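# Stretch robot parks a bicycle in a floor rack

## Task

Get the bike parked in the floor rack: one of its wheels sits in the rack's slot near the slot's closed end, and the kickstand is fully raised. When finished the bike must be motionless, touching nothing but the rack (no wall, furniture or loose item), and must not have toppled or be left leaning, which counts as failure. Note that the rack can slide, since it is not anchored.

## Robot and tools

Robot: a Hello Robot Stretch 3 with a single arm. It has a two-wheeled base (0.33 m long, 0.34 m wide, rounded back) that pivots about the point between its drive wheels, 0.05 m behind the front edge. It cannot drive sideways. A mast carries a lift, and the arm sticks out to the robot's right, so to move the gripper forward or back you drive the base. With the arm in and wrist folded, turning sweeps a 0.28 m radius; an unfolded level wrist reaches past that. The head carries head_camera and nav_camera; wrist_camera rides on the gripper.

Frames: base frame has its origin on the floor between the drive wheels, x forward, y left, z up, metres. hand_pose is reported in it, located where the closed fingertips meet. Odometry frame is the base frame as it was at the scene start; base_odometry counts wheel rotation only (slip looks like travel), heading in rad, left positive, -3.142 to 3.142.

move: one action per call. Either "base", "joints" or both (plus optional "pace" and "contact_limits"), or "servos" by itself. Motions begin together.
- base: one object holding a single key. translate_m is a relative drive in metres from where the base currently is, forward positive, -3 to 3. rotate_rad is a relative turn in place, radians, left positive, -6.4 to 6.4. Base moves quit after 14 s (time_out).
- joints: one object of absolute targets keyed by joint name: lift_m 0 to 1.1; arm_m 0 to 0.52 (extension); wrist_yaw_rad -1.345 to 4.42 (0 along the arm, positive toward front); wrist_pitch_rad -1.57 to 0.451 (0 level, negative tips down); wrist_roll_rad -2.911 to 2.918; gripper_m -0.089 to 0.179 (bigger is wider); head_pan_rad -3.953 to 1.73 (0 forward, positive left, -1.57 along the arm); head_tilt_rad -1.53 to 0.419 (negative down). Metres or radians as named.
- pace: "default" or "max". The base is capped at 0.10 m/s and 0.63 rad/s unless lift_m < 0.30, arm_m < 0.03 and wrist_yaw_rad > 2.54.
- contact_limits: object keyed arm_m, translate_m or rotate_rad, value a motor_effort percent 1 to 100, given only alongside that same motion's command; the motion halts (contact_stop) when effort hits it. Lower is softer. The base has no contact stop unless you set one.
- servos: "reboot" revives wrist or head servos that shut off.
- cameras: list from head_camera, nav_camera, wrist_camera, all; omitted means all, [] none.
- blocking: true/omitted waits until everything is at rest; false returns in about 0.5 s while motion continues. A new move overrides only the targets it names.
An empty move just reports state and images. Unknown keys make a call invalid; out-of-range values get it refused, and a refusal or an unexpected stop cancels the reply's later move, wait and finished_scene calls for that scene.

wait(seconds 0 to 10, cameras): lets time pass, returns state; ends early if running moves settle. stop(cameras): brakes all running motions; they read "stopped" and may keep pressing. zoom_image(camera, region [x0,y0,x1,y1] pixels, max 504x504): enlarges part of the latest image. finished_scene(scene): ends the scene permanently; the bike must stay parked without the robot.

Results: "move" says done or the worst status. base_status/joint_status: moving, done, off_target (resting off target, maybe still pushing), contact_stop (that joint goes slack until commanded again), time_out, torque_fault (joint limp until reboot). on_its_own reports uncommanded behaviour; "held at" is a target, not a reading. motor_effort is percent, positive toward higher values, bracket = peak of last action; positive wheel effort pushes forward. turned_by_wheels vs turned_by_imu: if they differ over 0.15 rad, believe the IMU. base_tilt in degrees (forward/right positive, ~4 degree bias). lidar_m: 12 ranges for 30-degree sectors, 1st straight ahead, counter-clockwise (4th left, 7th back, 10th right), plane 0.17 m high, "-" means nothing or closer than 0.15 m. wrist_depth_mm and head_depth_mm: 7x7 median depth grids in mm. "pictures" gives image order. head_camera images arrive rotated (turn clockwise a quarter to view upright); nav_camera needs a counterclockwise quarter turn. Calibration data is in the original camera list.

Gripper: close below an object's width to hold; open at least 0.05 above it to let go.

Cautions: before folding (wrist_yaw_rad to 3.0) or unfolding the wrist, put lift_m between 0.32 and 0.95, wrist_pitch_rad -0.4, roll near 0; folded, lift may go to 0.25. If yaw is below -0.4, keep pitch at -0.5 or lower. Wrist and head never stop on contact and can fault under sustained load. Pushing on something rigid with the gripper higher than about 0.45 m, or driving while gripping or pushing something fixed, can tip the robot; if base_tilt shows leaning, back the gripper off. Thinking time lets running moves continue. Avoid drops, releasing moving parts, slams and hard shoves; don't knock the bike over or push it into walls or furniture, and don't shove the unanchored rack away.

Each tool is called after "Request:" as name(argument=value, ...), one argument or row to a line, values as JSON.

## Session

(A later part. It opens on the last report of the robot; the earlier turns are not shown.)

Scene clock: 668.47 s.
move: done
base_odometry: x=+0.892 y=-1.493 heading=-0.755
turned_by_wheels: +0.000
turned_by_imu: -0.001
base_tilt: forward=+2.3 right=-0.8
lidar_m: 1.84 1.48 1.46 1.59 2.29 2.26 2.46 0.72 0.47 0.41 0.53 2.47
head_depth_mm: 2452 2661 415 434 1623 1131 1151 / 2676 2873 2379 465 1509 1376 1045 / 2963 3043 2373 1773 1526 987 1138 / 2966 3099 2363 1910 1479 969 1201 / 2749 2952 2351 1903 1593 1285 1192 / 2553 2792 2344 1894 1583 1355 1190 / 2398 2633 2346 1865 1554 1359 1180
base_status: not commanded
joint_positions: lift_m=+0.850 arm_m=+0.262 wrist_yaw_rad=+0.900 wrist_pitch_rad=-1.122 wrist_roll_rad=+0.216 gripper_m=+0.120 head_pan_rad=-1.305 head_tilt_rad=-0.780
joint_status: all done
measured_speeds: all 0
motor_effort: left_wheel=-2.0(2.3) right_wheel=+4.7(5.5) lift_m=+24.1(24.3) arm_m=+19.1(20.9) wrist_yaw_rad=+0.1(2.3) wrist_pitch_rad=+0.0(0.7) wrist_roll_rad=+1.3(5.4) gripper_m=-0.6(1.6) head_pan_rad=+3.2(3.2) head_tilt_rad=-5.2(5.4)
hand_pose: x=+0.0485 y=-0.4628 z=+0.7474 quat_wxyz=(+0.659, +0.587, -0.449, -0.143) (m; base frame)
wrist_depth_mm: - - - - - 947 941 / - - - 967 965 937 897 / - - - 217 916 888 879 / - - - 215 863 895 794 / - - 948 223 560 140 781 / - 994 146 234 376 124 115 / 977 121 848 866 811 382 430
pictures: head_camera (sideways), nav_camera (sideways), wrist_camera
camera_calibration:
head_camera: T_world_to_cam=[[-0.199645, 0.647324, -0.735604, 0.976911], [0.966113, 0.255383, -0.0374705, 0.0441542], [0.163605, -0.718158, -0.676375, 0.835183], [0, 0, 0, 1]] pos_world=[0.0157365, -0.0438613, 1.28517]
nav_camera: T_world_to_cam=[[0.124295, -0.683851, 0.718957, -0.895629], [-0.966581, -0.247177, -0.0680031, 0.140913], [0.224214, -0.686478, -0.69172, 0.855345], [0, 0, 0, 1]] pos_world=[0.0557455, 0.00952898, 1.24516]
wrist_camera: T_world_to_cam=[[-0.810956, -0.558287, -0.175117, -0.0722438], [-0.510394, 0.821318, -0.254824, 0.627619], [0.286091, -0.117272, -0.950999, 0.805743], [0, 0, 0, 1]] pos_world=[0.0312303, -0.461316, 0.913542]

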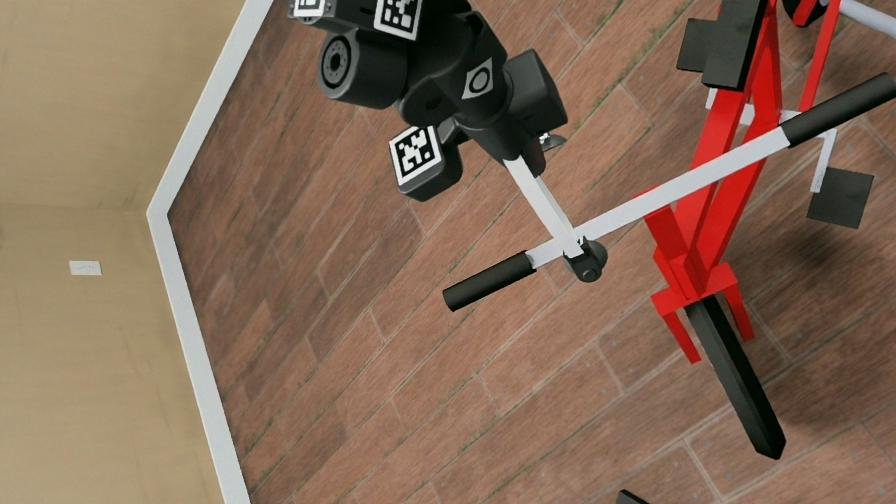

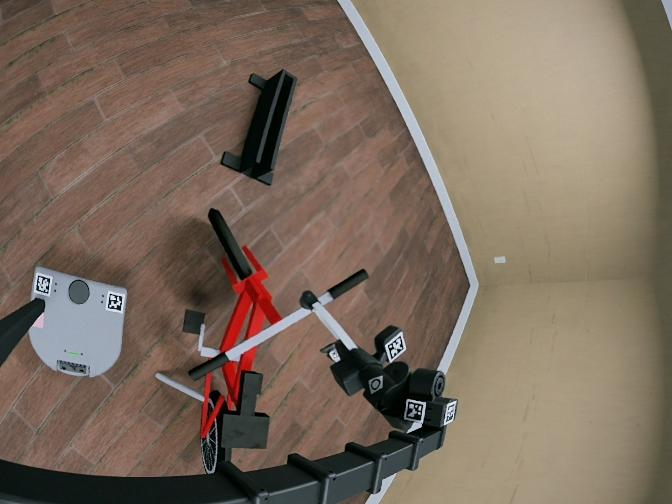

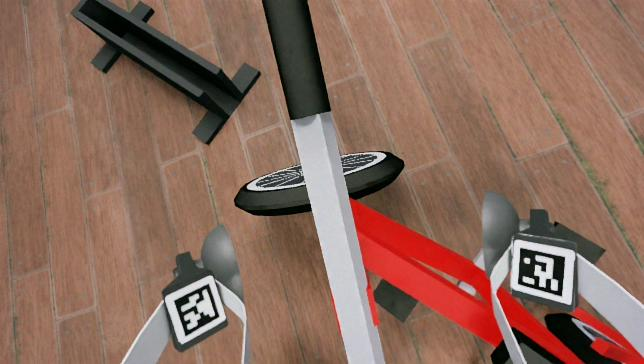

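Request:
move(
  joints={"arm_m": 0.248, "lift_m": 0.775},
)

Scene clock: 677.67 s.
move: done
base_odometry: x=+0.892 y=-1.493 heading=-0.755
turned_by_wheels: +0.000
turned_by_imu: -0.001
base_tilt: forward=+2.4 right=-0.8
lidar_m: 1.84 1.47 1.46 1.59 2.29 2.26 2.46 0.72 0.47 0.41 0.54 2.47
head_depth_mm: 2470 2650 2424 440 1507 1135 1145 / 2700 2879 2409 467 517 1378 1041 / 3024 3039 2381 1930 1488 989 1141 / 2939 3158 2374 1904 1527 948 1193 / 2728 2933 2367 1900 1593 1284 1195 / 2530 2821 2333 1895 1584 1354 1188 / 2359 2622 2330 1876 1567 1356 1180
base_status: not commanded
joint_positions: lift_m=+0.775 arm_m=+0.248 wrist_yaw_rad=+0.900 wrist_pitch_rad=-1.122 wrist_roll_rad=+0.216 gripper_m=+0.120 head_pan_rad=-1.305 head_tilt_rad=-0.780
joint_status: all done
measured_speeds: all 0
motor_effort: left_wheel=-1.8(2.3) right_wheel=+5.4(5.4) lift_m=+23.8(25.9) arm_m=-16.4(19.9) wrist_yaw_rad=-0.4(1.2) wrist_pitch_rad=+0.3(0.6) wrist_roll_rad=+1.4(1.5) gripper_m=+0.3(1.1) head_pan_rad=+2.9(3.1) head_tilt_rad=-4.2(5.3)
hand_pose: x=+0.0485 y=-0.4488 z=+0.6724 quat_wxyz=(+0.659, +0.587, -0.449, -0.143) (m; base frame)
wrist_depth_mm: - - - 148 905 878 824 / - - 954 142 889 881 798 / - - 957 145 860 816 784 / - 970 954 149 814 777 746 / 951 932 846 153 458 139 542 / 931 912 146 158 313 125 115 / 909 121 808 774 733 317 323
pictures: head_camera (sideways), nav_camera (sideways), wrist_camera
camera_calibration:
head_camera: T_world_to_cam=[[-0.19965, 0.647339, -0.73559, 0.976892], [0.966113, 0.255386, -0.0374707, 0.0441544], [0.163603, -0.718144, -0.67639, 0.835203], [0, 0, 0, 1]] pos_world=[0.0157365, -0.043861, 1.28517]
nav_camera: T_world_to_cam=[[0.1243, -0.683865, 0.718942, -0.89561], [-0.966581, -0.247177, -0.0680028, 0.140912], [0.224211, -0.686463, -0.691735, 0.855365], [0, 0, 0, 1]] pos_world=[0.0557452, 0.00953021, 1.24516]
wrist_camera: T_world_to_cam=[[-0.810966, -0.55828, -0.175096, -0.077575], [-0.510409, 0.821329, -0.254759, 0.596948], [0.286038, -0.11723, -0.95102, 0.736093], [0, 0, 0, 1]] pos_world=[0.0312261, -0.447307, 0.838534]

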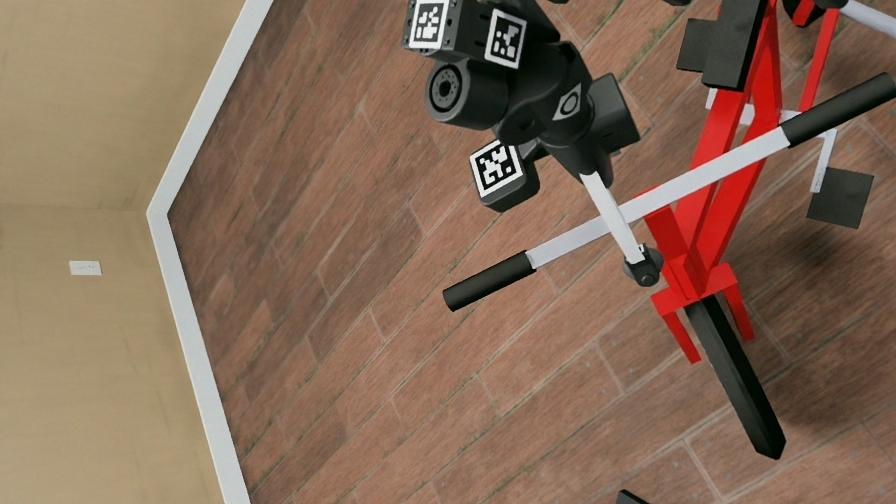

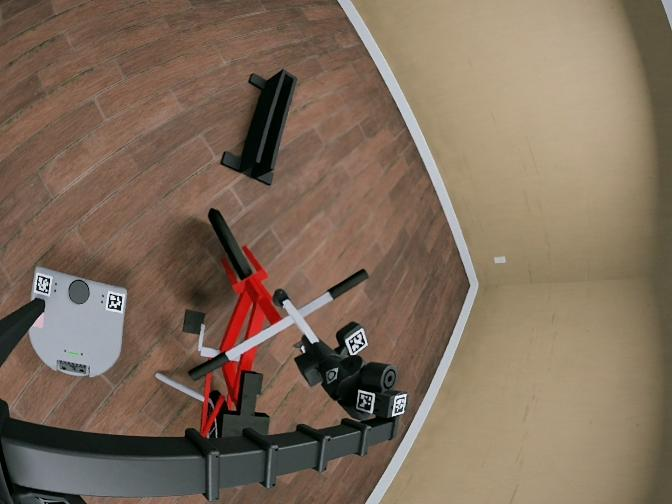

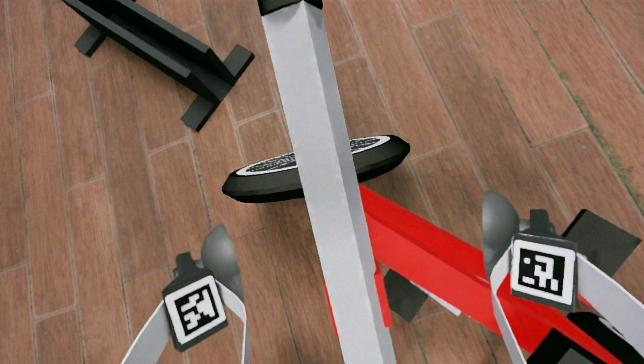

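Request:
move(
  joints={"arm_m": 0.233, "lift_m": 0.738},
)

Scene clock: 685.07 s.
move: done
base_odometry: x=+0.892 y=-1.493 heading=-0.755
turned_by_wheels: +0.000
turned_by_imu: -0.001
base_tilt: forward=+2.3 right=-0.8
lidar_m: 1.84 1.48 1.46 1.59 2.28 2.27 2.46 0.72 0.47 0.41 0.54 2.47
head_depth_mm: 2451 2674 2433 1930 492 1128 1045 / 2655 2863 2387 1929 490 1008 1041 / 2985 3060 2404 1922 588 835 1142 / 2922 3082 2344 1902 1532 957 1199 / 2745 2942 2349 1905 1578 1285 1194 / 2536 2798 2343 1881 1569 1354 1187 / 2394 2632 2316 1868 1572 1356 1187
base_status: not commanded
joint_positions: lift_m=+0.738 arm_m=+0.233 wrist_yaw_rad=+0.900 wrist_pitch_rad=-1.122 wrist_roll_rad=+0.216 gripper_m=+0.120 head_pan_rad=-1.305 head_tilt_rad=-0.780
joint_status: all done
measured_speeds: all 0
motor_effort: left_wheel=-2.0(2.1) right_wheel=+4.7(5.2) lift_m=+23.4(27.1) arm_m=-18.7(20.2) wrist_yaw_rad=+0.2(1.5) wrist_pitch_rad=+0.3(0.6) wrist_roll_rad=+1.3(1.5) gripper_m=+0.8(1.2) head_pan_rad=+2.6(3.0) head_tilt_rad=-4.7(5.4)
hand_pose: x=+0.0485 y=-0.4338 z=+0.6354 quat_wxyz=(+0.659, +0.587, -0.449, -0.143) (m; base frame)
wrist_depth_mm: - - - 110 890 838 799 / - - 922 112 877 819 778 / - 940 903 115 801 794 743 / 947 925 856 117 777 746 700 / 913 910 801 122 280 140 502 / 894 872 146 128 278 124 114 / 854 120 774 745 710 676 249
pictures: head_camera (sideways), nav_camera (sideways), wrist_camera
camera_calibration:
head_camera: T_world_to_cam=[[-0.19965, 0.647339, -0.73559, 0.976892], [0.966113, 0.255386, -0.0374707, 0.0441544], [0.163603, -0.718144, -0.67639, 0.835203], [0, 0, 0, 1]] pos_world=[0.0157365, -0.043861, 1.28517]
nav_camera: T_world_to_cam=[[0.1243, -0.683865, 0.718942, -0.89561], [-0.966581, -0.247178, -0.0680028, 0.140912], [0.224211, -0.686463, -0.691735, 0.855365], [0, 0, 0, 1]] pos_world=[0.0557452, 0.00953024, 1.24516]
wrist_camera: T_world_to_cam=[[-0.81097, -0.558276, -0.175088, -0.0756879], [-0.510414, 0.821334, -0.254732, 0.575185], [0.286016, -0.117213, -0.951029, 0.70268], [0, 0, 0, 1]] pos_world=[0.0312243, -0.432311, 0.801535]

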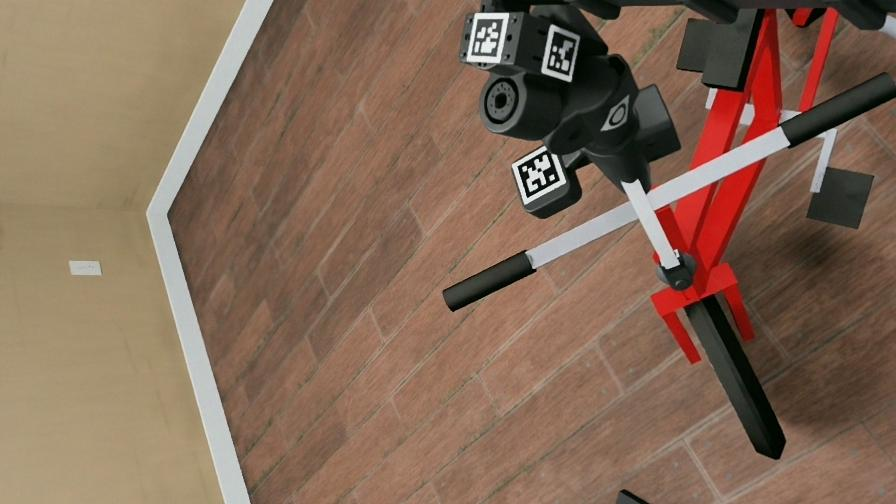

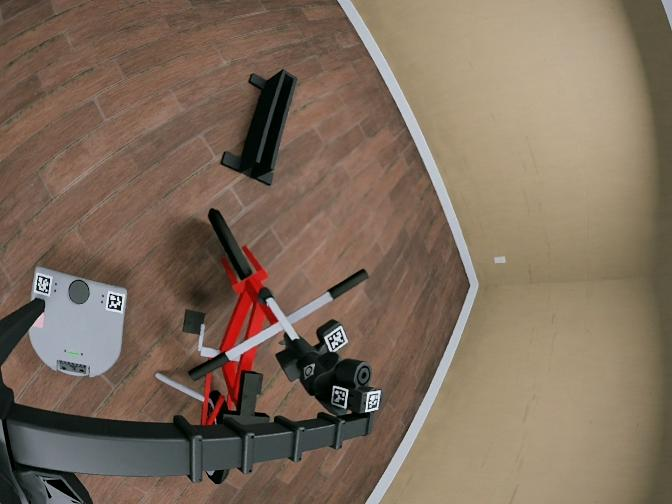

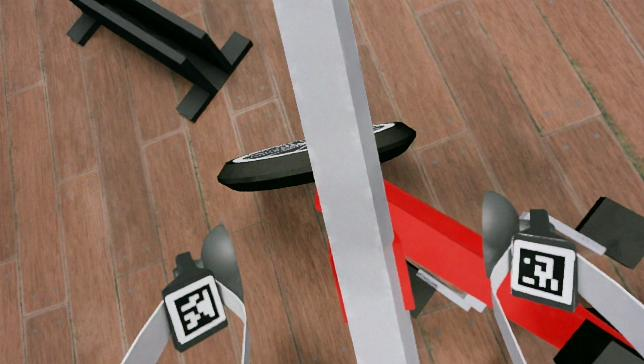

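Request:
move(
  joints={"wrist_roll_rad": 0.16, "gripper_m": 0.03, "lift_m": 0.733},
  cameras=["wrist_camera"],
)

Request:
move(
  joints={"gripper_m": -0.03},
)

Scene clock: 697.13 s.
move: done
base_odometry: x=+0.892 y=-1.493 heading=-0.755
turned_by_wheels: +0.000
turned_by_imu: -0.001
base_tilt: forward=+2.4 right=-0.8
lidar_m: 1.84 1.47 1.46 1.58 2.29 2.27 2.46 0.71 0.47 0.41 0.53 2.46
head_depth_mm: 2433 2631 2427 1944 469 844 1053 / 2685 2866 2396 1927 488 973 1040 / 3005 3075 2376 1910 592 829 1144 / 2915 3105 2385 1901 1529 957 1199 / 2705 2943 2360 1881 1590 1287 1194 / 2534 2807 2359 1892 1582 1367 1186 / 2388 2635 2319 1864 1572 1352 1184
base_status: not commanded
joint_positions: lift_m=+0.733 arm_m=+0.233 wrist_yaw_rad=+0.899 wrist_pitch_rad=-1.122 wrist_roll_rad=+0.166 gripper_m=+0.030 head_pan_rad=-1.305 head_tilt_rad=-0.780
joint_status: all done
measured_speeds: all 0
motor_effort: left_wheel=-1.7(2.2) right_wheel=+5.2(5.7) lift_m=+23.2(25.0) arm_m=-17.4(18.3) wrist_yaw_rad=+1.3(1.7) wrist_pitch_rad=+0.5(0.9) wrist_roll_rad=-1.9(2.9) gripper_m=-2.8(78.7) head_pan_rad=+2.4(3.1) head_tilt_rad=-4.7(5.2)
hand_pose: x=+0.0484 y=-0.4338 z=+0.6303 quat_wxyz=(+0.669, +0.590, -0.432, -0.128) (m; base frame)
wrist_depth_mm: - - 965 104 865 865 822 / - 935 928 108 851 805 779 / 989 940 891 109 803 776 764 / 900 928 846 113 786 772 741 / 895 852 821 119 135 712 512 / 848 846 812 128 124 441 680 / 815 799 764 129 686 280 380
pictures: wrist_camera
camera_calibration:
wrist_camera: T_world_to_cam=[[-0.787794, -0.596287, -0.154344, -0.107371], [-0.549593, 0.793641, -0.260924, 0.567647], [0.278079, -0.120728, -0.952941, 0.697995], [0, 0, 0, 1]] pos_world=[0.0332904, -0.430265, 0.796689]

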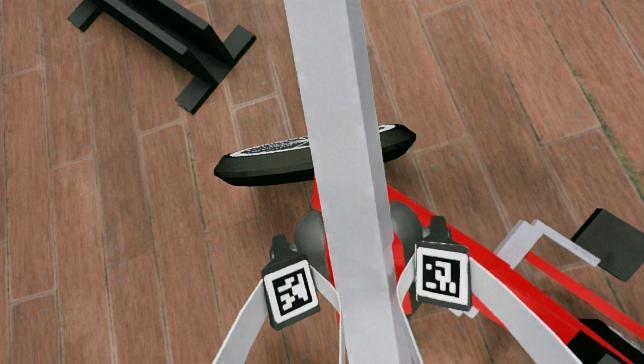

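Scene clock: 698.27 s.
move: done
base_odometry: x=+0.892 y=-1.493 heading=-0.755
turned_by_wheels: +0.000
turned_by_imu: +0.000
base_tilt: forward=+2.3 right=-0.8
lidar_m: 1.84 1.48 1.46 1.59 2.29 2.27 2.47 0.72 0.47 0.41 0.53 2.47
head_depth_mm: 2457 2655 2443 1943 469 842 1046 / 2696 2866 2440 1928 489 976 1041 / 3005 3083 2401 1915 593 831 1147 / 2893 3102 2358 1909 1518 955 1197 / 2727 2945 2368 1903 1592 1277 1187 / 2562 2790 2337 1880 1581 1357 1190 / 2399 2641 2326 1876 1569 1355 1180
base_status: not commanded
joint_positions: lift_m=+0.733 arm_m=+0.233 wrist_yaw_rad=+0.898 wrist_pitch_rad=-1.123 wrist_roll_rad=+0.162 gripper_m=-0.029 head_pan_rad=-1.305 head_tilt_rad=-0.780
joint_status: all done
measured_speeds: all 0
motor_effort: left_wheel=-2.0(2.3) right_wheel=+4.6(5.5) lift_m=+24.2(24.2) arm_m=-17.7(18.0) wrist_yaw_rad=+1.4(3.4) wrist_pitch_rad=+0.6(0.9) wrist_roll_rad=-0.6(2.0) gripper_m=-25.7(97.9) head_pan_rad=+2.7(3.4) head_tilt_rad=-4.1(5.3)
hand_pose: x=+0.0482 y=-0.4338 z=+0.6303 quat_wxyz=(+0.670, +0.590, -0.431, -0.128) (m; base frame)
wrist_depth_mm: - - 971 104 897 847 815 / - 944 945 107 859 800 781 / 966 943 919 109 783 796 765 / 940 905 830 113 776 764 727 / 906 858 837 119 132 725 507 / 869 839 791 128 123 442 665 / 823 806 754 126 702 278 386
pictures: head_camera (sideways), nav_camera (sideways), wrist_camera
camera_calibration:
head_camera: T_world_to_cam=[[-0.19965, 0.647339, -0.73559, 0.976892], [0.966113, 0.255386, -0.0374707, 0.0441544], [0.163603, -0.718144, -0.67639, 0.835203], [0, 0, 0, 1]] pos_world=[0.0157365, -0.043861, 1.28517]
nav_camera: T_world_to_cam=[[0.1243, -0.683865, 0.718942, -0.89561], [-0.966581, -0.247178, -0.0680028, 0.140912], [0.224211, -0.686463, -0.691735, 0.855365], [0, 0, 0, 1]] pos_world=[0.0557452, 0.00953023, 1.24516]
wrist_camera: T_world_to_cam=[[-0.786483, -0.598453, -0.15264, -0.10956], [-0.552007, 0.791981, -0.260871, 0.566898], [0.277007, -0.120913, -0.95323, 0.698147], [0, 0, 0, 1]] pos_world=[0.0333727, -0.430124, 0.796659]

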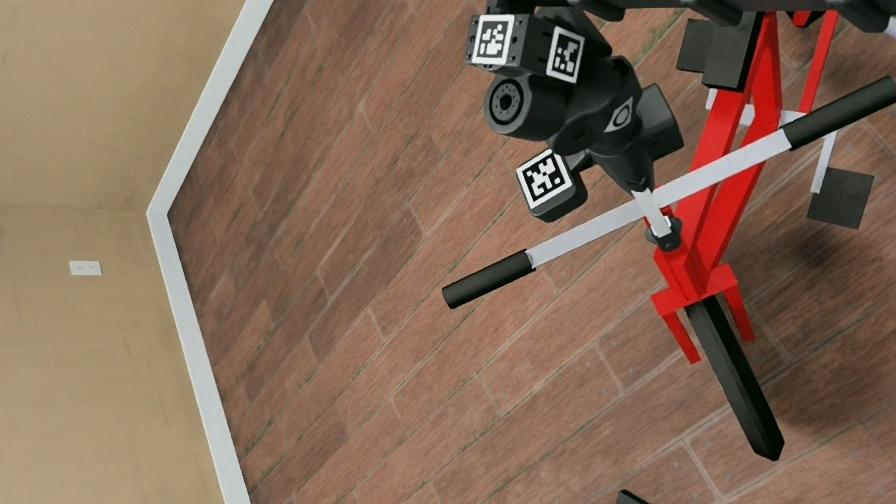

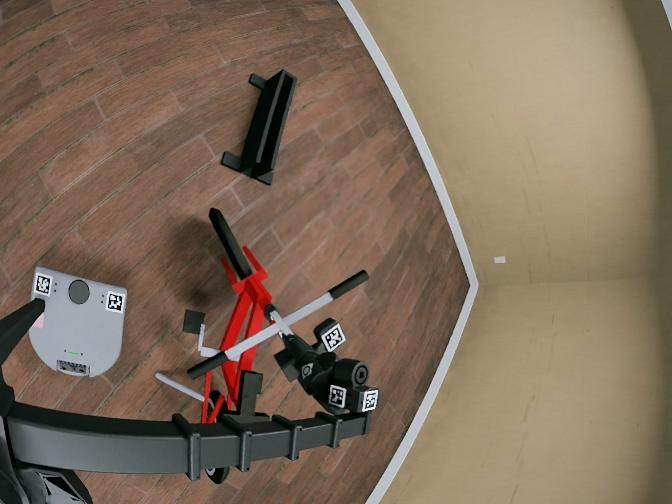

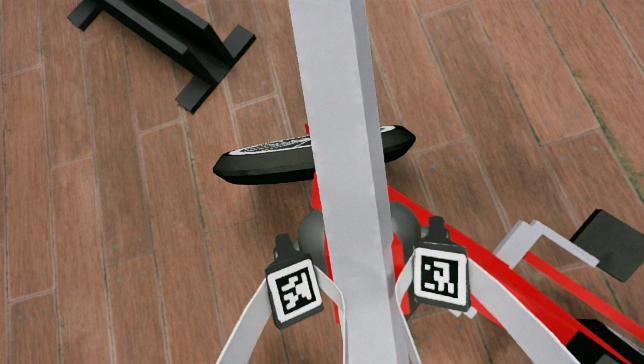

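Request:
move(
  joints={"gripper_m": -0.045, "arm_m": 0.263, "lift_m": 0.742},
  cameras=[],
)

Request:
move(
  joints={"arm_m": 0.293, "lift_m": 0.749},
)

Scene clock: 704.77 s.
move: contact_stop
base_odometry: x=+0.892 y=-1.493 heading=-0.756
turned_by_wheels: +0.000
turned_by_imu: -0.028
base_tilt: forward=+2.3 right=-0.8
lidar_m: 1.88 1.49 1.46 1.57 2.29 2.26 2.43 0.73 0.49 0.42 0.55 2.47
head_depth_mm: 2379 2619 2444 483 1502 861 1161 / 2616 2781 2408 1916 525 1103 1143 / 2906 3024 2381 1925 633 996 1158 / 2982 3104 2384 1904 1557 976 1195 / 2810 2975 2363 1902 1591 1178 1191 / 2557 2842 2354 1883 1583 1353 1184 / 2397 2667 2319 1871 1572 1355 1182
base_status: not commanded
joint_positions: lift_m=+0.743 arm_m=+0.263 wrist_yaw_rad=+0.902 wrist_pitch_rad=-1.187 wrist_roll_rad=+0.161 gripper_m=-0.041 head_pan_rad=-1.305 head_tilt_rad=-0.780
joint_status: lift_m contact_stop (moved +0.010 of +0.009); the others done
measured_speeds: all 0
on_its_own: lift_m is slack since a contact_stop
motor_effort: left_wheel=-3.7(4.0) right_wheel=+13.5(17.3) lift_m=+25.9(32.9) arm_m=+20.1(26.2) wrist_yaw_rad=-2.3(10.5) wrist_pitch_rad=+12.1(13.7) wrist_roll_rad=-0.7(0.7) gripper_m=-10.4(92.6) head_pan_rad=+2.6(3.3) head_tilt_rad=-4.9(5.4)
hand_pose: x=+0.0362 y=-0.4538 z=+0.6355 quat_wxyz=(+0.669, +0.601, -0.410, -0.150) (m; base frame)
wrist_depth_mm: - 928 895 104 847 820 794 / 961 916 887 108 835 811 781 / 937 912 836 112 811 777 749 / 953 914 834 116 777 769 729 / 883 859 836 123 148 546 524 / 822 848 812 128 126 289 689 / 840 815 782 129 730 109 355
pictures: none
No camera images: "cameras" was empty.

not run: a stop that you did not command came earlier in this reply.

Request:
wait(
  seconds=0,
)

Scene clock: 706.57 s.
base_odometry: x=+0.892 y=-1.493 heading=-0.756
turned_by_wheels: +0.000
turned_by_imu: +0.000
base_tilt: forward=+2.3 right=-0.8
lidar_m: 1.88 1.48 1.46 1.57 2.29 2.26 2.44 0.73 0.49 0.42 0.55 2.47
head_depth_mm: 2389 2591 2428 483 1497 860 1168 / 2654 2800 2395 1923 525 1107 1144 / 2870 3033 2417 1915 633 999 1157 / 3016 3139 2360 1906 1555 976 1196 / 2769 2987 2349 1900 1581 1176 1193 / 2571 2792 2340 1883 1581 1354 1182 / 2398 2667 2333 1865 1567 1355 1184
base_status: not commanded
joint_positions: lift_m=+0.743 arm_m=+0.263 wrist_yaw_rad=+0.902 wrist_pitch_rad=-1.187 wrist_roll_rad=+0.161 gripper_m=-0.041 head_pan_rad=-1.305 head_tilt_rad=-0.780
joint_status: lift_m contact_stop (moved +0.010 of +0.009); the others done
measured_speeds: all 0
on_its_own: lift_m is slack since a contact_stop
motor_effort: left_wheel=-3.9(4.0) right_wheel=+13.7(17.3) lift_m=+25.7(32.9) arm_m=+12.4(26.2) wrist_yaw_rad=-1.7(10.5) wrist_pitch_rad=+12.3(13.7) wrist_roll_rad=-0.6(0.7) gripper_m=-11.0(92.6) head_pan_rad=+2.4(3.3) head_tilt_rad=-4.4(5.4)
hand_pose: x=+0.0362 y=-0.4538 z=+0.6355 quat_wxyz=(+0.669, +0.601, -0.410, -0.150) (m; base frame)
wrist_depth_mm: - 933 924 104 849 813 791 / 988 937 923 107 845 790 753 / 950 907 855 112 763 769 754 / 910 899 827 116 761 757 732 / 903 876 842 123 149 559 518 / 832 815 826 128 126 288 687 / 846 807 772 128 709 109 353
pictures: head_camera (sideways), nav_camera (sideways), wrist_camera
camera_calibration:
head_camera: T_world_to_cam=[[-0.19965, 0.64734, -0.735589, 0.976891], [0.966113, 0.255386, -0.0374707, 0.0441544], [0.163603, -0.718143, -0.676391, 0.835204], [0, 0, 0, 1]] pos_world=[0.0157365, -0.043861, 1.28517]
nav_camera: T_world_to_cam=[[0.1243, -0.683866, 0.718941, -0.895609], [-0.966581, -0.247178, -0.0680027, 0.140912], [0.224211, -0.686462, -0.691736, 0.855366], [0, 0, 0, 1]] pos_world=[0.0557452, 0.00953028, 1.24516]
wrist_camera: T_world_to_cam=[[-0.791048, -0.59629, -0.136681, -0.139211], [-0.567262, 0.798622, -0.20104, 0.542989], [0.229034, -0.0814988, -0.970001, 0.734325], [0, 0, 0, 1]] pos_world=[0.0297089, -0.456807, 0.802431]

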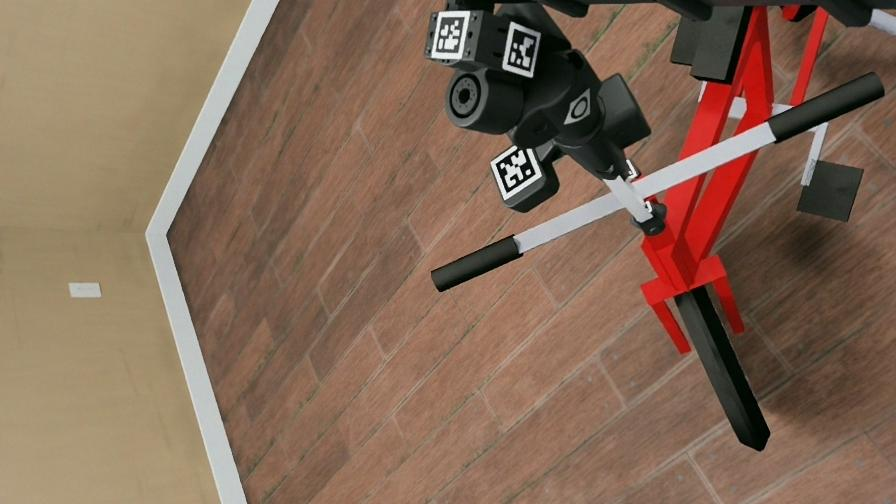

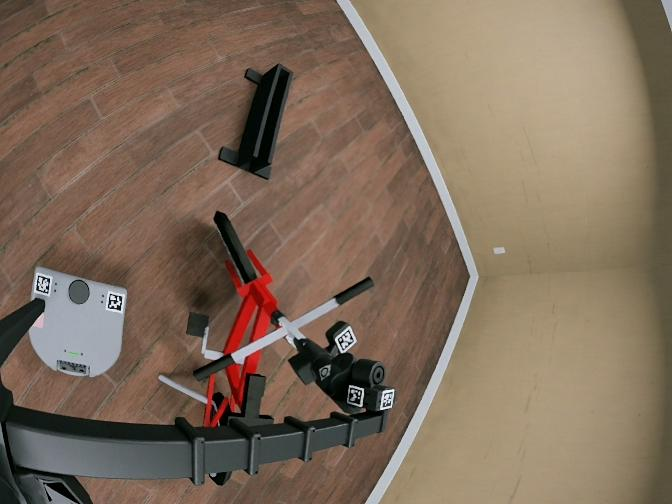

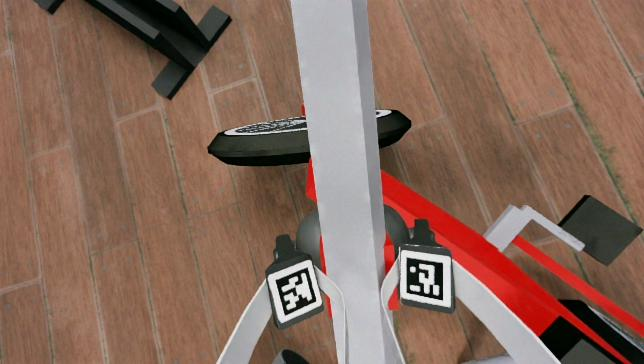

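Request:
move(
  joints={"arm_m": 0.293, "lift_m": 0.75, "wrist_pitch_rad": -1.17},
)

Scene clock: 711.87 s.
move: contact_stop
base_odometry: x=+0.892 y=-1.493 heading=-0.756
turned_by_wheels: +0.000
turned_by_imu: -0.013
base_tilt: forward=+2.3 right=-0.8
lidar_m: 1.90 1.49 1.47 1.56 2.30 2.26 2.42 0.74 0.49 0.44 0.56 2.48
head_depth_mm: 2403 2614 2436 497 1580 895 1168 / 2584 2812 2416 527 568 1054 1144 / 2868 3047 2383 1914 730 1025 1157 / 3028 3132 2366 1856 1602 1034 1196 / 2846 2993 2359 1880 1583 1278 1185 / 2598 2845 2327 1883 1585 1352 1182 / 2445 2702 2325 1880 1567 1346 1182
base_status: not commanded
joint_positions: lift_m=+0.751 arm_m=+0.293 wrist_yaw_rad=+0.901 wrist_pitch_rad=-1.263 wrist_roll_rad=+0.164 gripper_m=-0.041 head_pan_rad=-1.305 head_tilt_rad=-0.780
joint_status: lift_m contact_stop (moved +0.008 of +0.007); wrist_pitch_rad off_target (ended at -1.263, target -1.170); the others done
measured_speeds: all 0
on_its_own: lift_m is slack since a contact_stop; wrist_pitch_rad is at rest, and its effort (+17.4) is outside its rest range (-8 to +12)
motor_effort: left_wheel=-2.8(3.9) right_wheel=+13.6(13.9) lift_m=+25.6(38.4) arm_m=+21.7(27.1) wrist_yaw_rad=-1.3(4.6) wrist_pitch_rad=+17.4(18.5) wrist_roll_rad=-1.3(1.4) gripper_m=-10.5(11.6) head_pan_rad=+2.7(3.1) head_tilt_rad=-4.6(5.5)
hand_pose: x=+0.0212 y=-0.4720 z=+0.6383 quat_wxyz=(+0.666, +0.612, -0.387, -0.178) (m; base frame)
wrist_depth_mm: 922 908 895 99 805 805 785 / 929 876 884 103 803 768 761 / 924 898 580 110 785 761 752 / 895 873 848 115 485 758 733 / 877 877 823 124 150 548 729 / 846 818 773 129 126 301 721 / 837 817 668 135 759 260 334
pictures: head_camera (sideways), nav_camera (sideways), wrist_camera
camera_calibration:
head_camera: T_world_to_cam=[[-0.199651, 0.647342, -0.735587, 0.976889], [0.966113, 0.255386, -0.0374707, 0.0441544], [0.163602, -0.718141, -0.676393, 0.835207], [0, 0, 0, 1]] pos_world=[0.0157365, -0.0438609, 1.28517]
nav_camera: T_world_to_cam=[[0.124301, -0.683868, 0.718939, -0.895606], [-0.966581, -0.247177, -0.0680027, 0.140912], [0.22421, -0.68646, -0.691738, 0.855368], [0, 0, 0, 1]] pos_world=[0.0557451, 0.00953045, 1.24516]
wrist_camera: T_world_to_cam=[[-0.80038, -0.587818, -0.117734, -0.169447], [-0.57466, 0.808223, -0.12861, 0.508109], [0.170755, -0.03528, -0.984682, 0.771423], [0, 0, 0, 1]] pos_world=[0.0246437, -0.483053, 0.805004]

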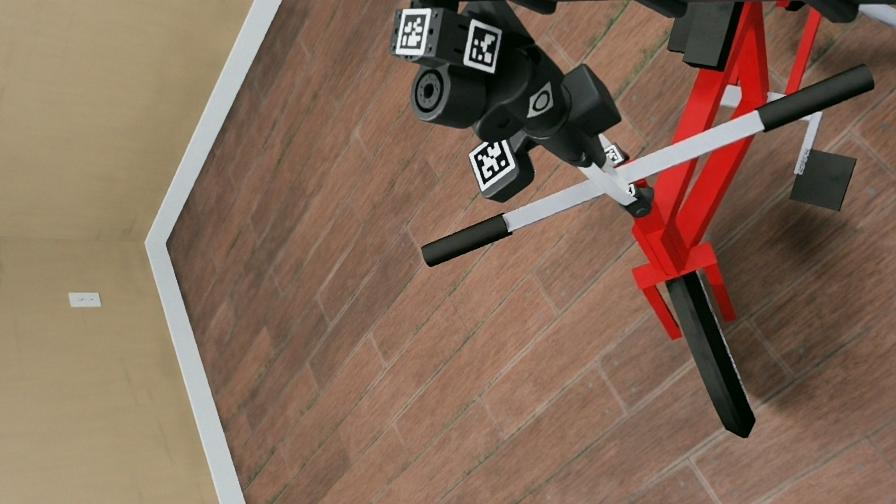

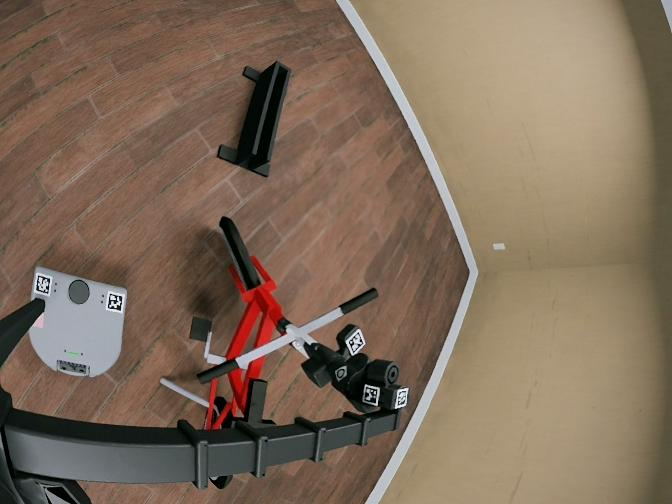

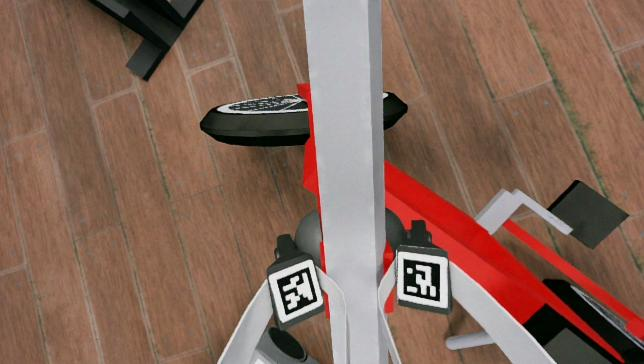

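Request:
move(
  joints={"arm_m": 0.32, "lift_m": 0.754, "wrist_pitch_rad": -1.26, "wrist_roll_rad": 0.35},
)

Scene clock: 725.13 s.
move: contact_stop
base_odometry: x=+0.892 y=-1.493 heading=-0.756
turned_by_wheels: +0.000
turned_by_imu: -0.013
base_tilt: forward=+2.3 right=-0.8
lidar_m: 1.93 1.49 1.46 1.56 2.28 2.26 2.40 0.75 0.50 0.45 0.57 2.48
head_depth_mm: 2378 2613 2423 514 1580 960 1188 / 2573 2809 2413 540 601 1044 1159 / 2820 3014 2406 1937 763 1027 1155 / 2994 3138 2394 1902 1586 1058 1192 / 2847 2985 2349 1904 1590 1284 1192 / 2619 2834 2344 1890 1597 1310 1189 / 2452 2688 2313 1865 1581 1354 1186
base_status: not commanded
joint_positions: lift_m=+0.756 arm_m=+0.320 wrist_yaw_rad=+0.903 wrist_pitch_rad=-1.351 wrist_roll_rad=+0.345 gripper_m=-0.041 head_pan_rad=-1.305 head_tilt_rad=-0.780
joint_status: lift_m contact_stop (moved +0.004 of +0.003); wrist_pitch_rad off_target (ended at -1.351, target -1.260); the others done
measured_speeds: all 0
on_its_own: lift_m is slack since a contact_stop; wrist_pitch_rad is at rest, and its effort (+16.5) is outside its rest range (-8 to +12)
motor_effort: left_wheel=-2.4(2.8) right_wheel=+12.6(13.7) lift_m=+25.6(34.7) arm_m=+22.8(26.6) wrist_yaw_rad=-2.4(6.4) wrist_pitch_rad=+16.5(18.9) wrist_roll_rad=+1.6(6.0) gripper_m=-10.1(11.8) head_pan_rad=+2.9(3.2) head_tilt_rad=-4.6(5.0)
hand_pose: x=+0.0038 y=-0.4852 z=+0.6390 quat_wxyz=(+0.627, +0.602, -0.417, -0.265) (m; base frame)
wrist_depth_mm: 896 822 821 94 778 739 745 / 879 870 860 99 765 780 742 / 898 891 514 105 777 752 738 / 891 863 813 112 307 562 740 / 905 833 842 121 149 308 540 / 876 832 853 128 125 283 256 / 894 861 667 134 761 746 247
pictures: head_camera (sideways), nav_camera (sideways), wrist_camera
camera_calibration:
head_camera: T_world_to_cam=[[-0.199653, 0.647349, -0.73558, 0.97688], [0.966113, 0.255386, -0.0374708, 0.0441545], [0.163601, -0.718135, -0.6764, 0.835217], [0, 0, 0, 1]] pos_world=[0.0157365, -0.0438607, 1.28517]
nav_camera: T_world_to_cam=[[0.124303, -0.683875, 0.718932, -0.895597], [-0.966581, -0.247177, -0.0680026, 0.140912], [0.224209, -0.686454, -0.691745, 0.855378], [0, 0, 0, 1]] pos_world=[0.055745, 0.00953099, 1.24516]
wrist_camera: T_world_to_cam=[[-0.893699, -0.429153, -0.130882, -0.10529], [-0.429016, 0.902775, -0.0306966, 0.491555], [0.131331, 0.0287172, -0.990923, 0.809792], [0, 0, 0, 1]] pos_world=[0.010437, -0.512204, 0.80375]

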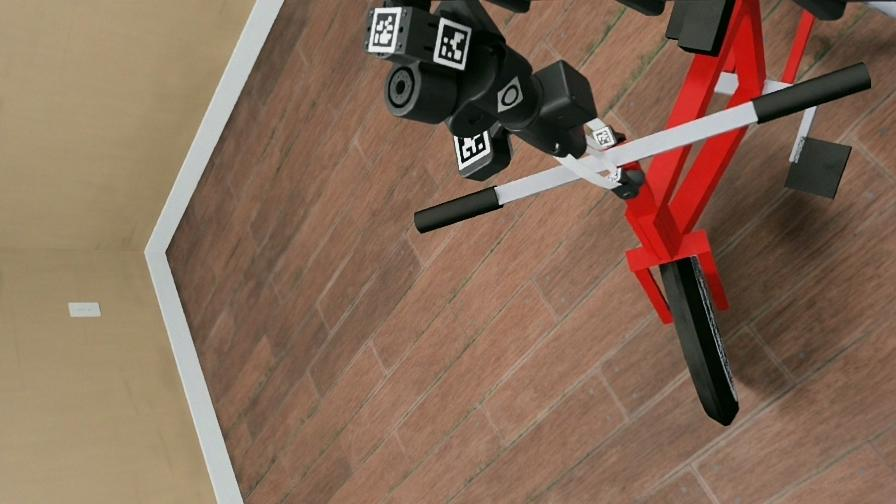

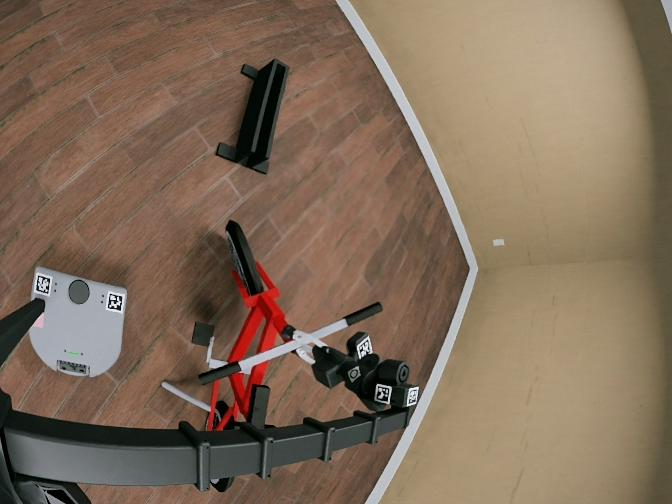

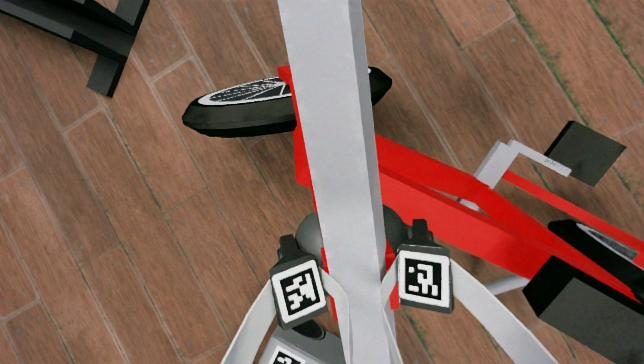

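Request:
move(
  joints={"arm_m": 0.335, "lift_m": 0.765, "wrist_pitch_rad": -1.2, "wrist_roll_rad": 0.45},
)

Scene clock: 736.23 s.
move: off_target
base_odometry: x=+0.892 y=-1.493 heading=-0.755
turned_by_wheels: +0.000
turned_by_imu: -0.001
base_tilt: forward=+2.3 right=-0.8
lidar_m: 1.92 1.49 1.46 1.56 2.27 2.26 2.41 0.76 0.51 0.43 0.57 2.47
head_depth_mm: 2362 2572 2437 540 1613 935 1186 / 2569 2800 2404 560 1505 888 1162 / 2795 3018 2401 1871 769 1300 1161 / 2986 3161 2375 1848 1597 1293 1194 / 2819 2983 2355 1895 1589 1282 1189 / 2607 2819 2336 1867 1579 1302 1188 / 2449 2684 2333 1875 1573 1352 1181
base_status: not commanded
joint_positions: lift_m=+0.765 arm_m=+0.335 wrist_yaw_rad=+0.907 wrist_pitch_rad=-1.276 wrist_roll_rad=+0.437 gripper_m=-0.041 head_pan_rad=-1.305 head_tilt_rad=-0.780
joint_status: wrist_pitch_rad off_target (ended at -1.276, target -1.200); the others done
measured_speeds: all 0
on_its_own: wrist_pitch_rad is at rest, and its effort (+14.0) is outside its rest range (-8 to +12)
motor_effort: left_wheel=-2.5(2.8) right_wheel=+6.7(13.1) lift_m=+21.5(35.9) arm_m=+22.8(25.2) wrist_yaw_rad=-6.1(6.8) wrist_pitch_rad=+14.0(20.6) wrist_roll_rad=+4.2(7.1) gripper_m=-10.4(11.6) head_pan_rad=+2.7(3.0) head_tilt_rad=-3.9(5.2)
hand_pose: x=+0.0188 y=-0.5117 z=+0.6515 quat_wxyz=(+0.608, +0.584, -0.469, -0.263) (m; base frame)
wrist_depth_mm: - 919 892 114 786 766 742 / 978 868 881 112 776 768 730 / 948 900 852 116 779 773 734 / 926 897 846 120 480 553 699 / 978 913 839 127 149 310 536 / 976 900 863 131 128 304 260 / 956 912 820 145 758 720 244
pictures: head_camera (sideways), nav_camera (sideways), wrist_camera
camera_calibration:
head_camera: T_world_to_cam=[[-0.199653, 0.647349, -0.73558, 0.97688], [0.966113, 0.255386, -0.0374708, 0.0441545], [0.163601, -0.718135, -0.6764, 0.835216], [0, 0, 0, 1]] pos_world=[0.0157365, -0.0438607, 1.28517]
nav_camera: T_world_to_cam=[[0.124303, -0.683875, 0.718933, -0.895597], [-0.966581, -0.247177, -0.0680026, 0.140912], [0.224209, -0.686454, -0.691745, 0.855378], [0, 0, 0, 1]] pos_world=[0.055745, 0.00953098, 1.24516]
wrist_camera: T_world_to_cam=[[-0.915536, -0.356522, -0.186239, -0.0280034], [-0.346556, 0.934196, -0.0847144, 0.572096], [0.204186, -0.013017, -0.978846, 0.790339], [0, 0, 0, 1]] pos_world=[0.0112488, -0.534146, 0.81687]

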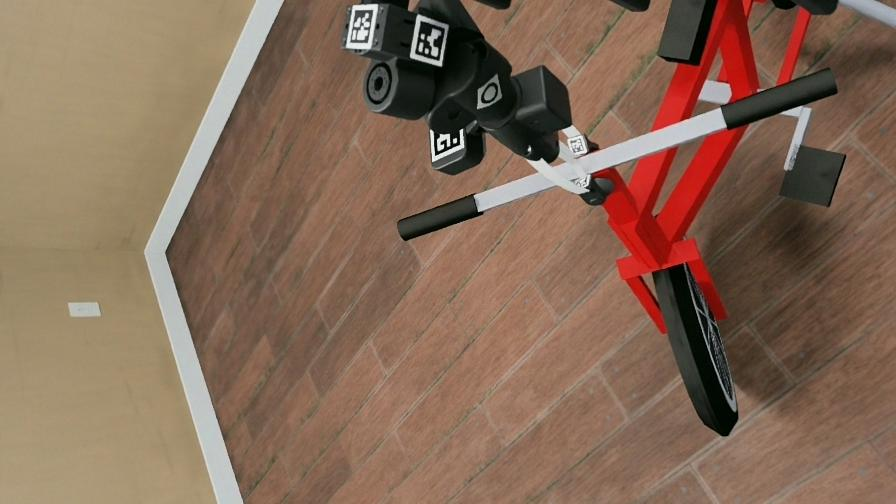

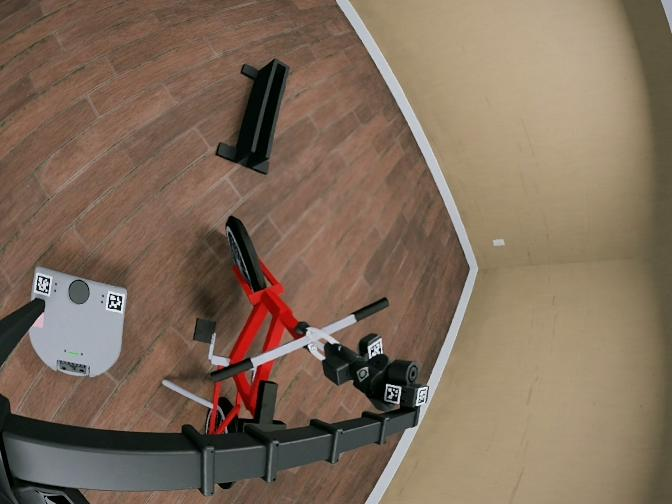

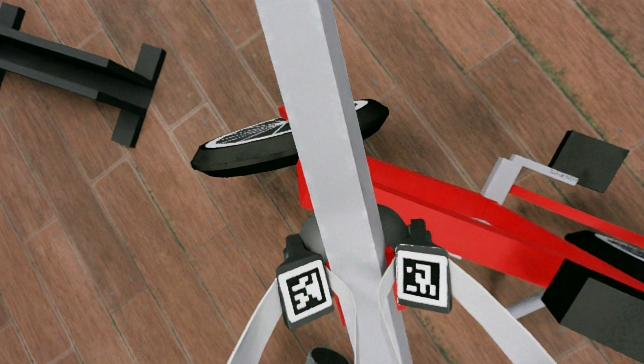

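Request:
move(
  joints={"arm_m": 0.36, "lift_m": 0.773, "wrist_pitch_rad": -1.19, "wrist_roll_rad": 0.6},
)

Scene clock: 740.30 s.
move: contact_stop
base_odometry: x=+0.892 y=-1.493 heading=-0.755
turned_by_wheels: +0.000
turned_by_imu: -0.001
base_tilt: forward=+2.3 right=-0.8
lidar_m: 1.93 1.49 1.47 1.56 2.27 2.26 2.40 0.77 0.59 0.44 0.58 2.48
head_depth_mm: 2366 2580 2319 567 1613 915 1186 / 2544 2773 2430 591 1529 909 1163 / 2771 2981 2401 1878 800 1292 1162 / 3085 3076 2384 1862 1595 1285 1202 / 2833 2991 2362 1904 1588 1273 1197 / 2640 2813 2348 1887 1591 1278 1185 / 2431 2724 2333 1883 1563 1352 1185
base_status: not commanded
joint_positions: lift_m=+0.774 arm_m=+0.360 wrist_yaw_rad=+0.908 wrist_pitch_rad=-1.256 wrist_roll_rad=+0.586 gripper_m=-0.041 head_pan_rad=-1.305 head_tilt_rad=-0.780
joint_status: lift_m contact_stop (moved +0.009 of +0.008); wrist_pitch_rad off_target (ended at -1.256, target -1.190); the others done
measured_speeds: translate_m=+0.000 rotate_rad=+0.000 lift_m=+0.001 arm_m=+0.000 wrist_yaw_rad=+0.000 wrist_pitch_rad=+0.000 wrist_roll_rad=+0.000 head_pan_rad=+0.000 head_tilt_rad=+0.000
on_its_own: lift_m is slack since a contact_stop
motor_effort: left_wheel=-2.3(2.5) right_wheel=+7.1(7.4) lift_m=+25.1(34.8) arm_m=+21.7(24.3) wrist_yaw_rad=-6.9(8.0) wrist_pitch_rad=+12.2(16.5) wrist_roll_rad=+4.6(7.7) gripper_m=-10.0(11.4) head_pan_rad=+2.7(3.2) head_tilt_rad=-5.0(5.3)
hand_pose: x=+0.0228 y=-0.5398 z=+0.6613 quat_wxyz=(+0.571, +0.562, -0.519, -0.298) (m; base frame)
wrist_depth_mm: - 975 115 853 830 754 717 / - 951 121 838 808 765 705 / - 970 928 127 810 743 545 / - 958 589 128 494 559 691 / - 966 893 132 152 299 422 / - 964 886 130 127 724 240 / - 941 852 830 147 732 703
pictures: head_camera (sideways), nav_camera (sideways), wrist_camera
camera_calibration:
head_camera: T_world_to_cam=[[-0.199653, 0.647349, -0.73558, 0.97688], [0.966113, 0.255387, -0.0374708, 0.0441545], [0.163601, -0.718135, -0.6764, 0.835216], [0, 0, 0, 1]] pos_world=[0.0157365, -0.0438607, 1.28517]
nav_camera: T_world_to_cam=[[0.124303, -0.683875, 0.718933, -0.895597], [-0.966581, -0.247177, -0.0680026, 0.140912], [0.224209, -0.686454, -0.691745, 0.855378], [0, 0, 0, 1]] pos_world=[0.055745, 0.00953099, 1.24516]
wrist_camera: T_world_to_cam=[[-0.947224, -0.219964, -0.233202, 0.072974], [-0.207982, 0.975245, -0.0751013, 0.613186], [0.243949, -0.0226359, -0.969524, 0.786539], [0, 0, 0, 1]] pos_world=[0.00477874, -0.564151, 0.825637]

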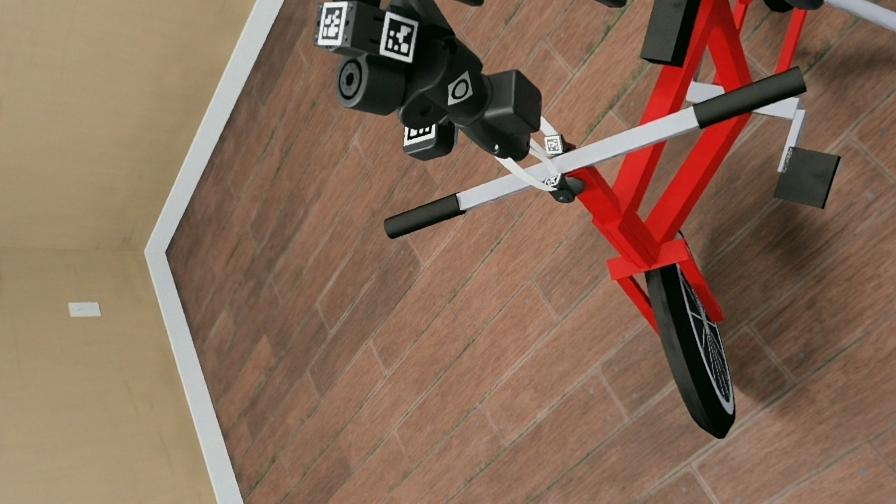

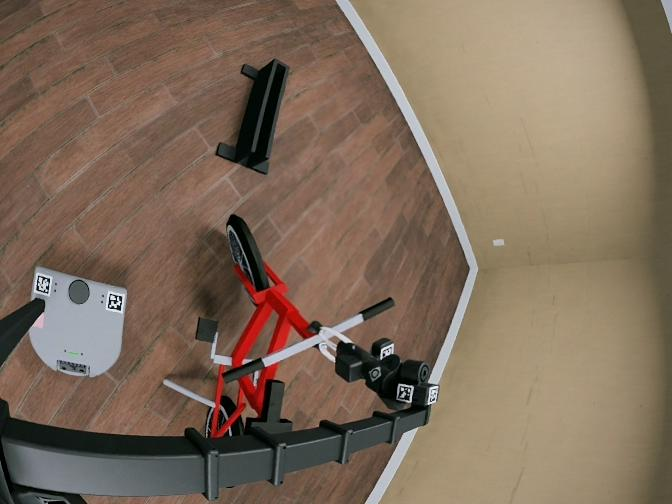

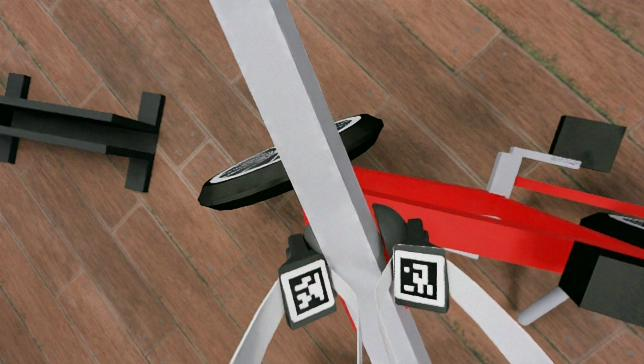

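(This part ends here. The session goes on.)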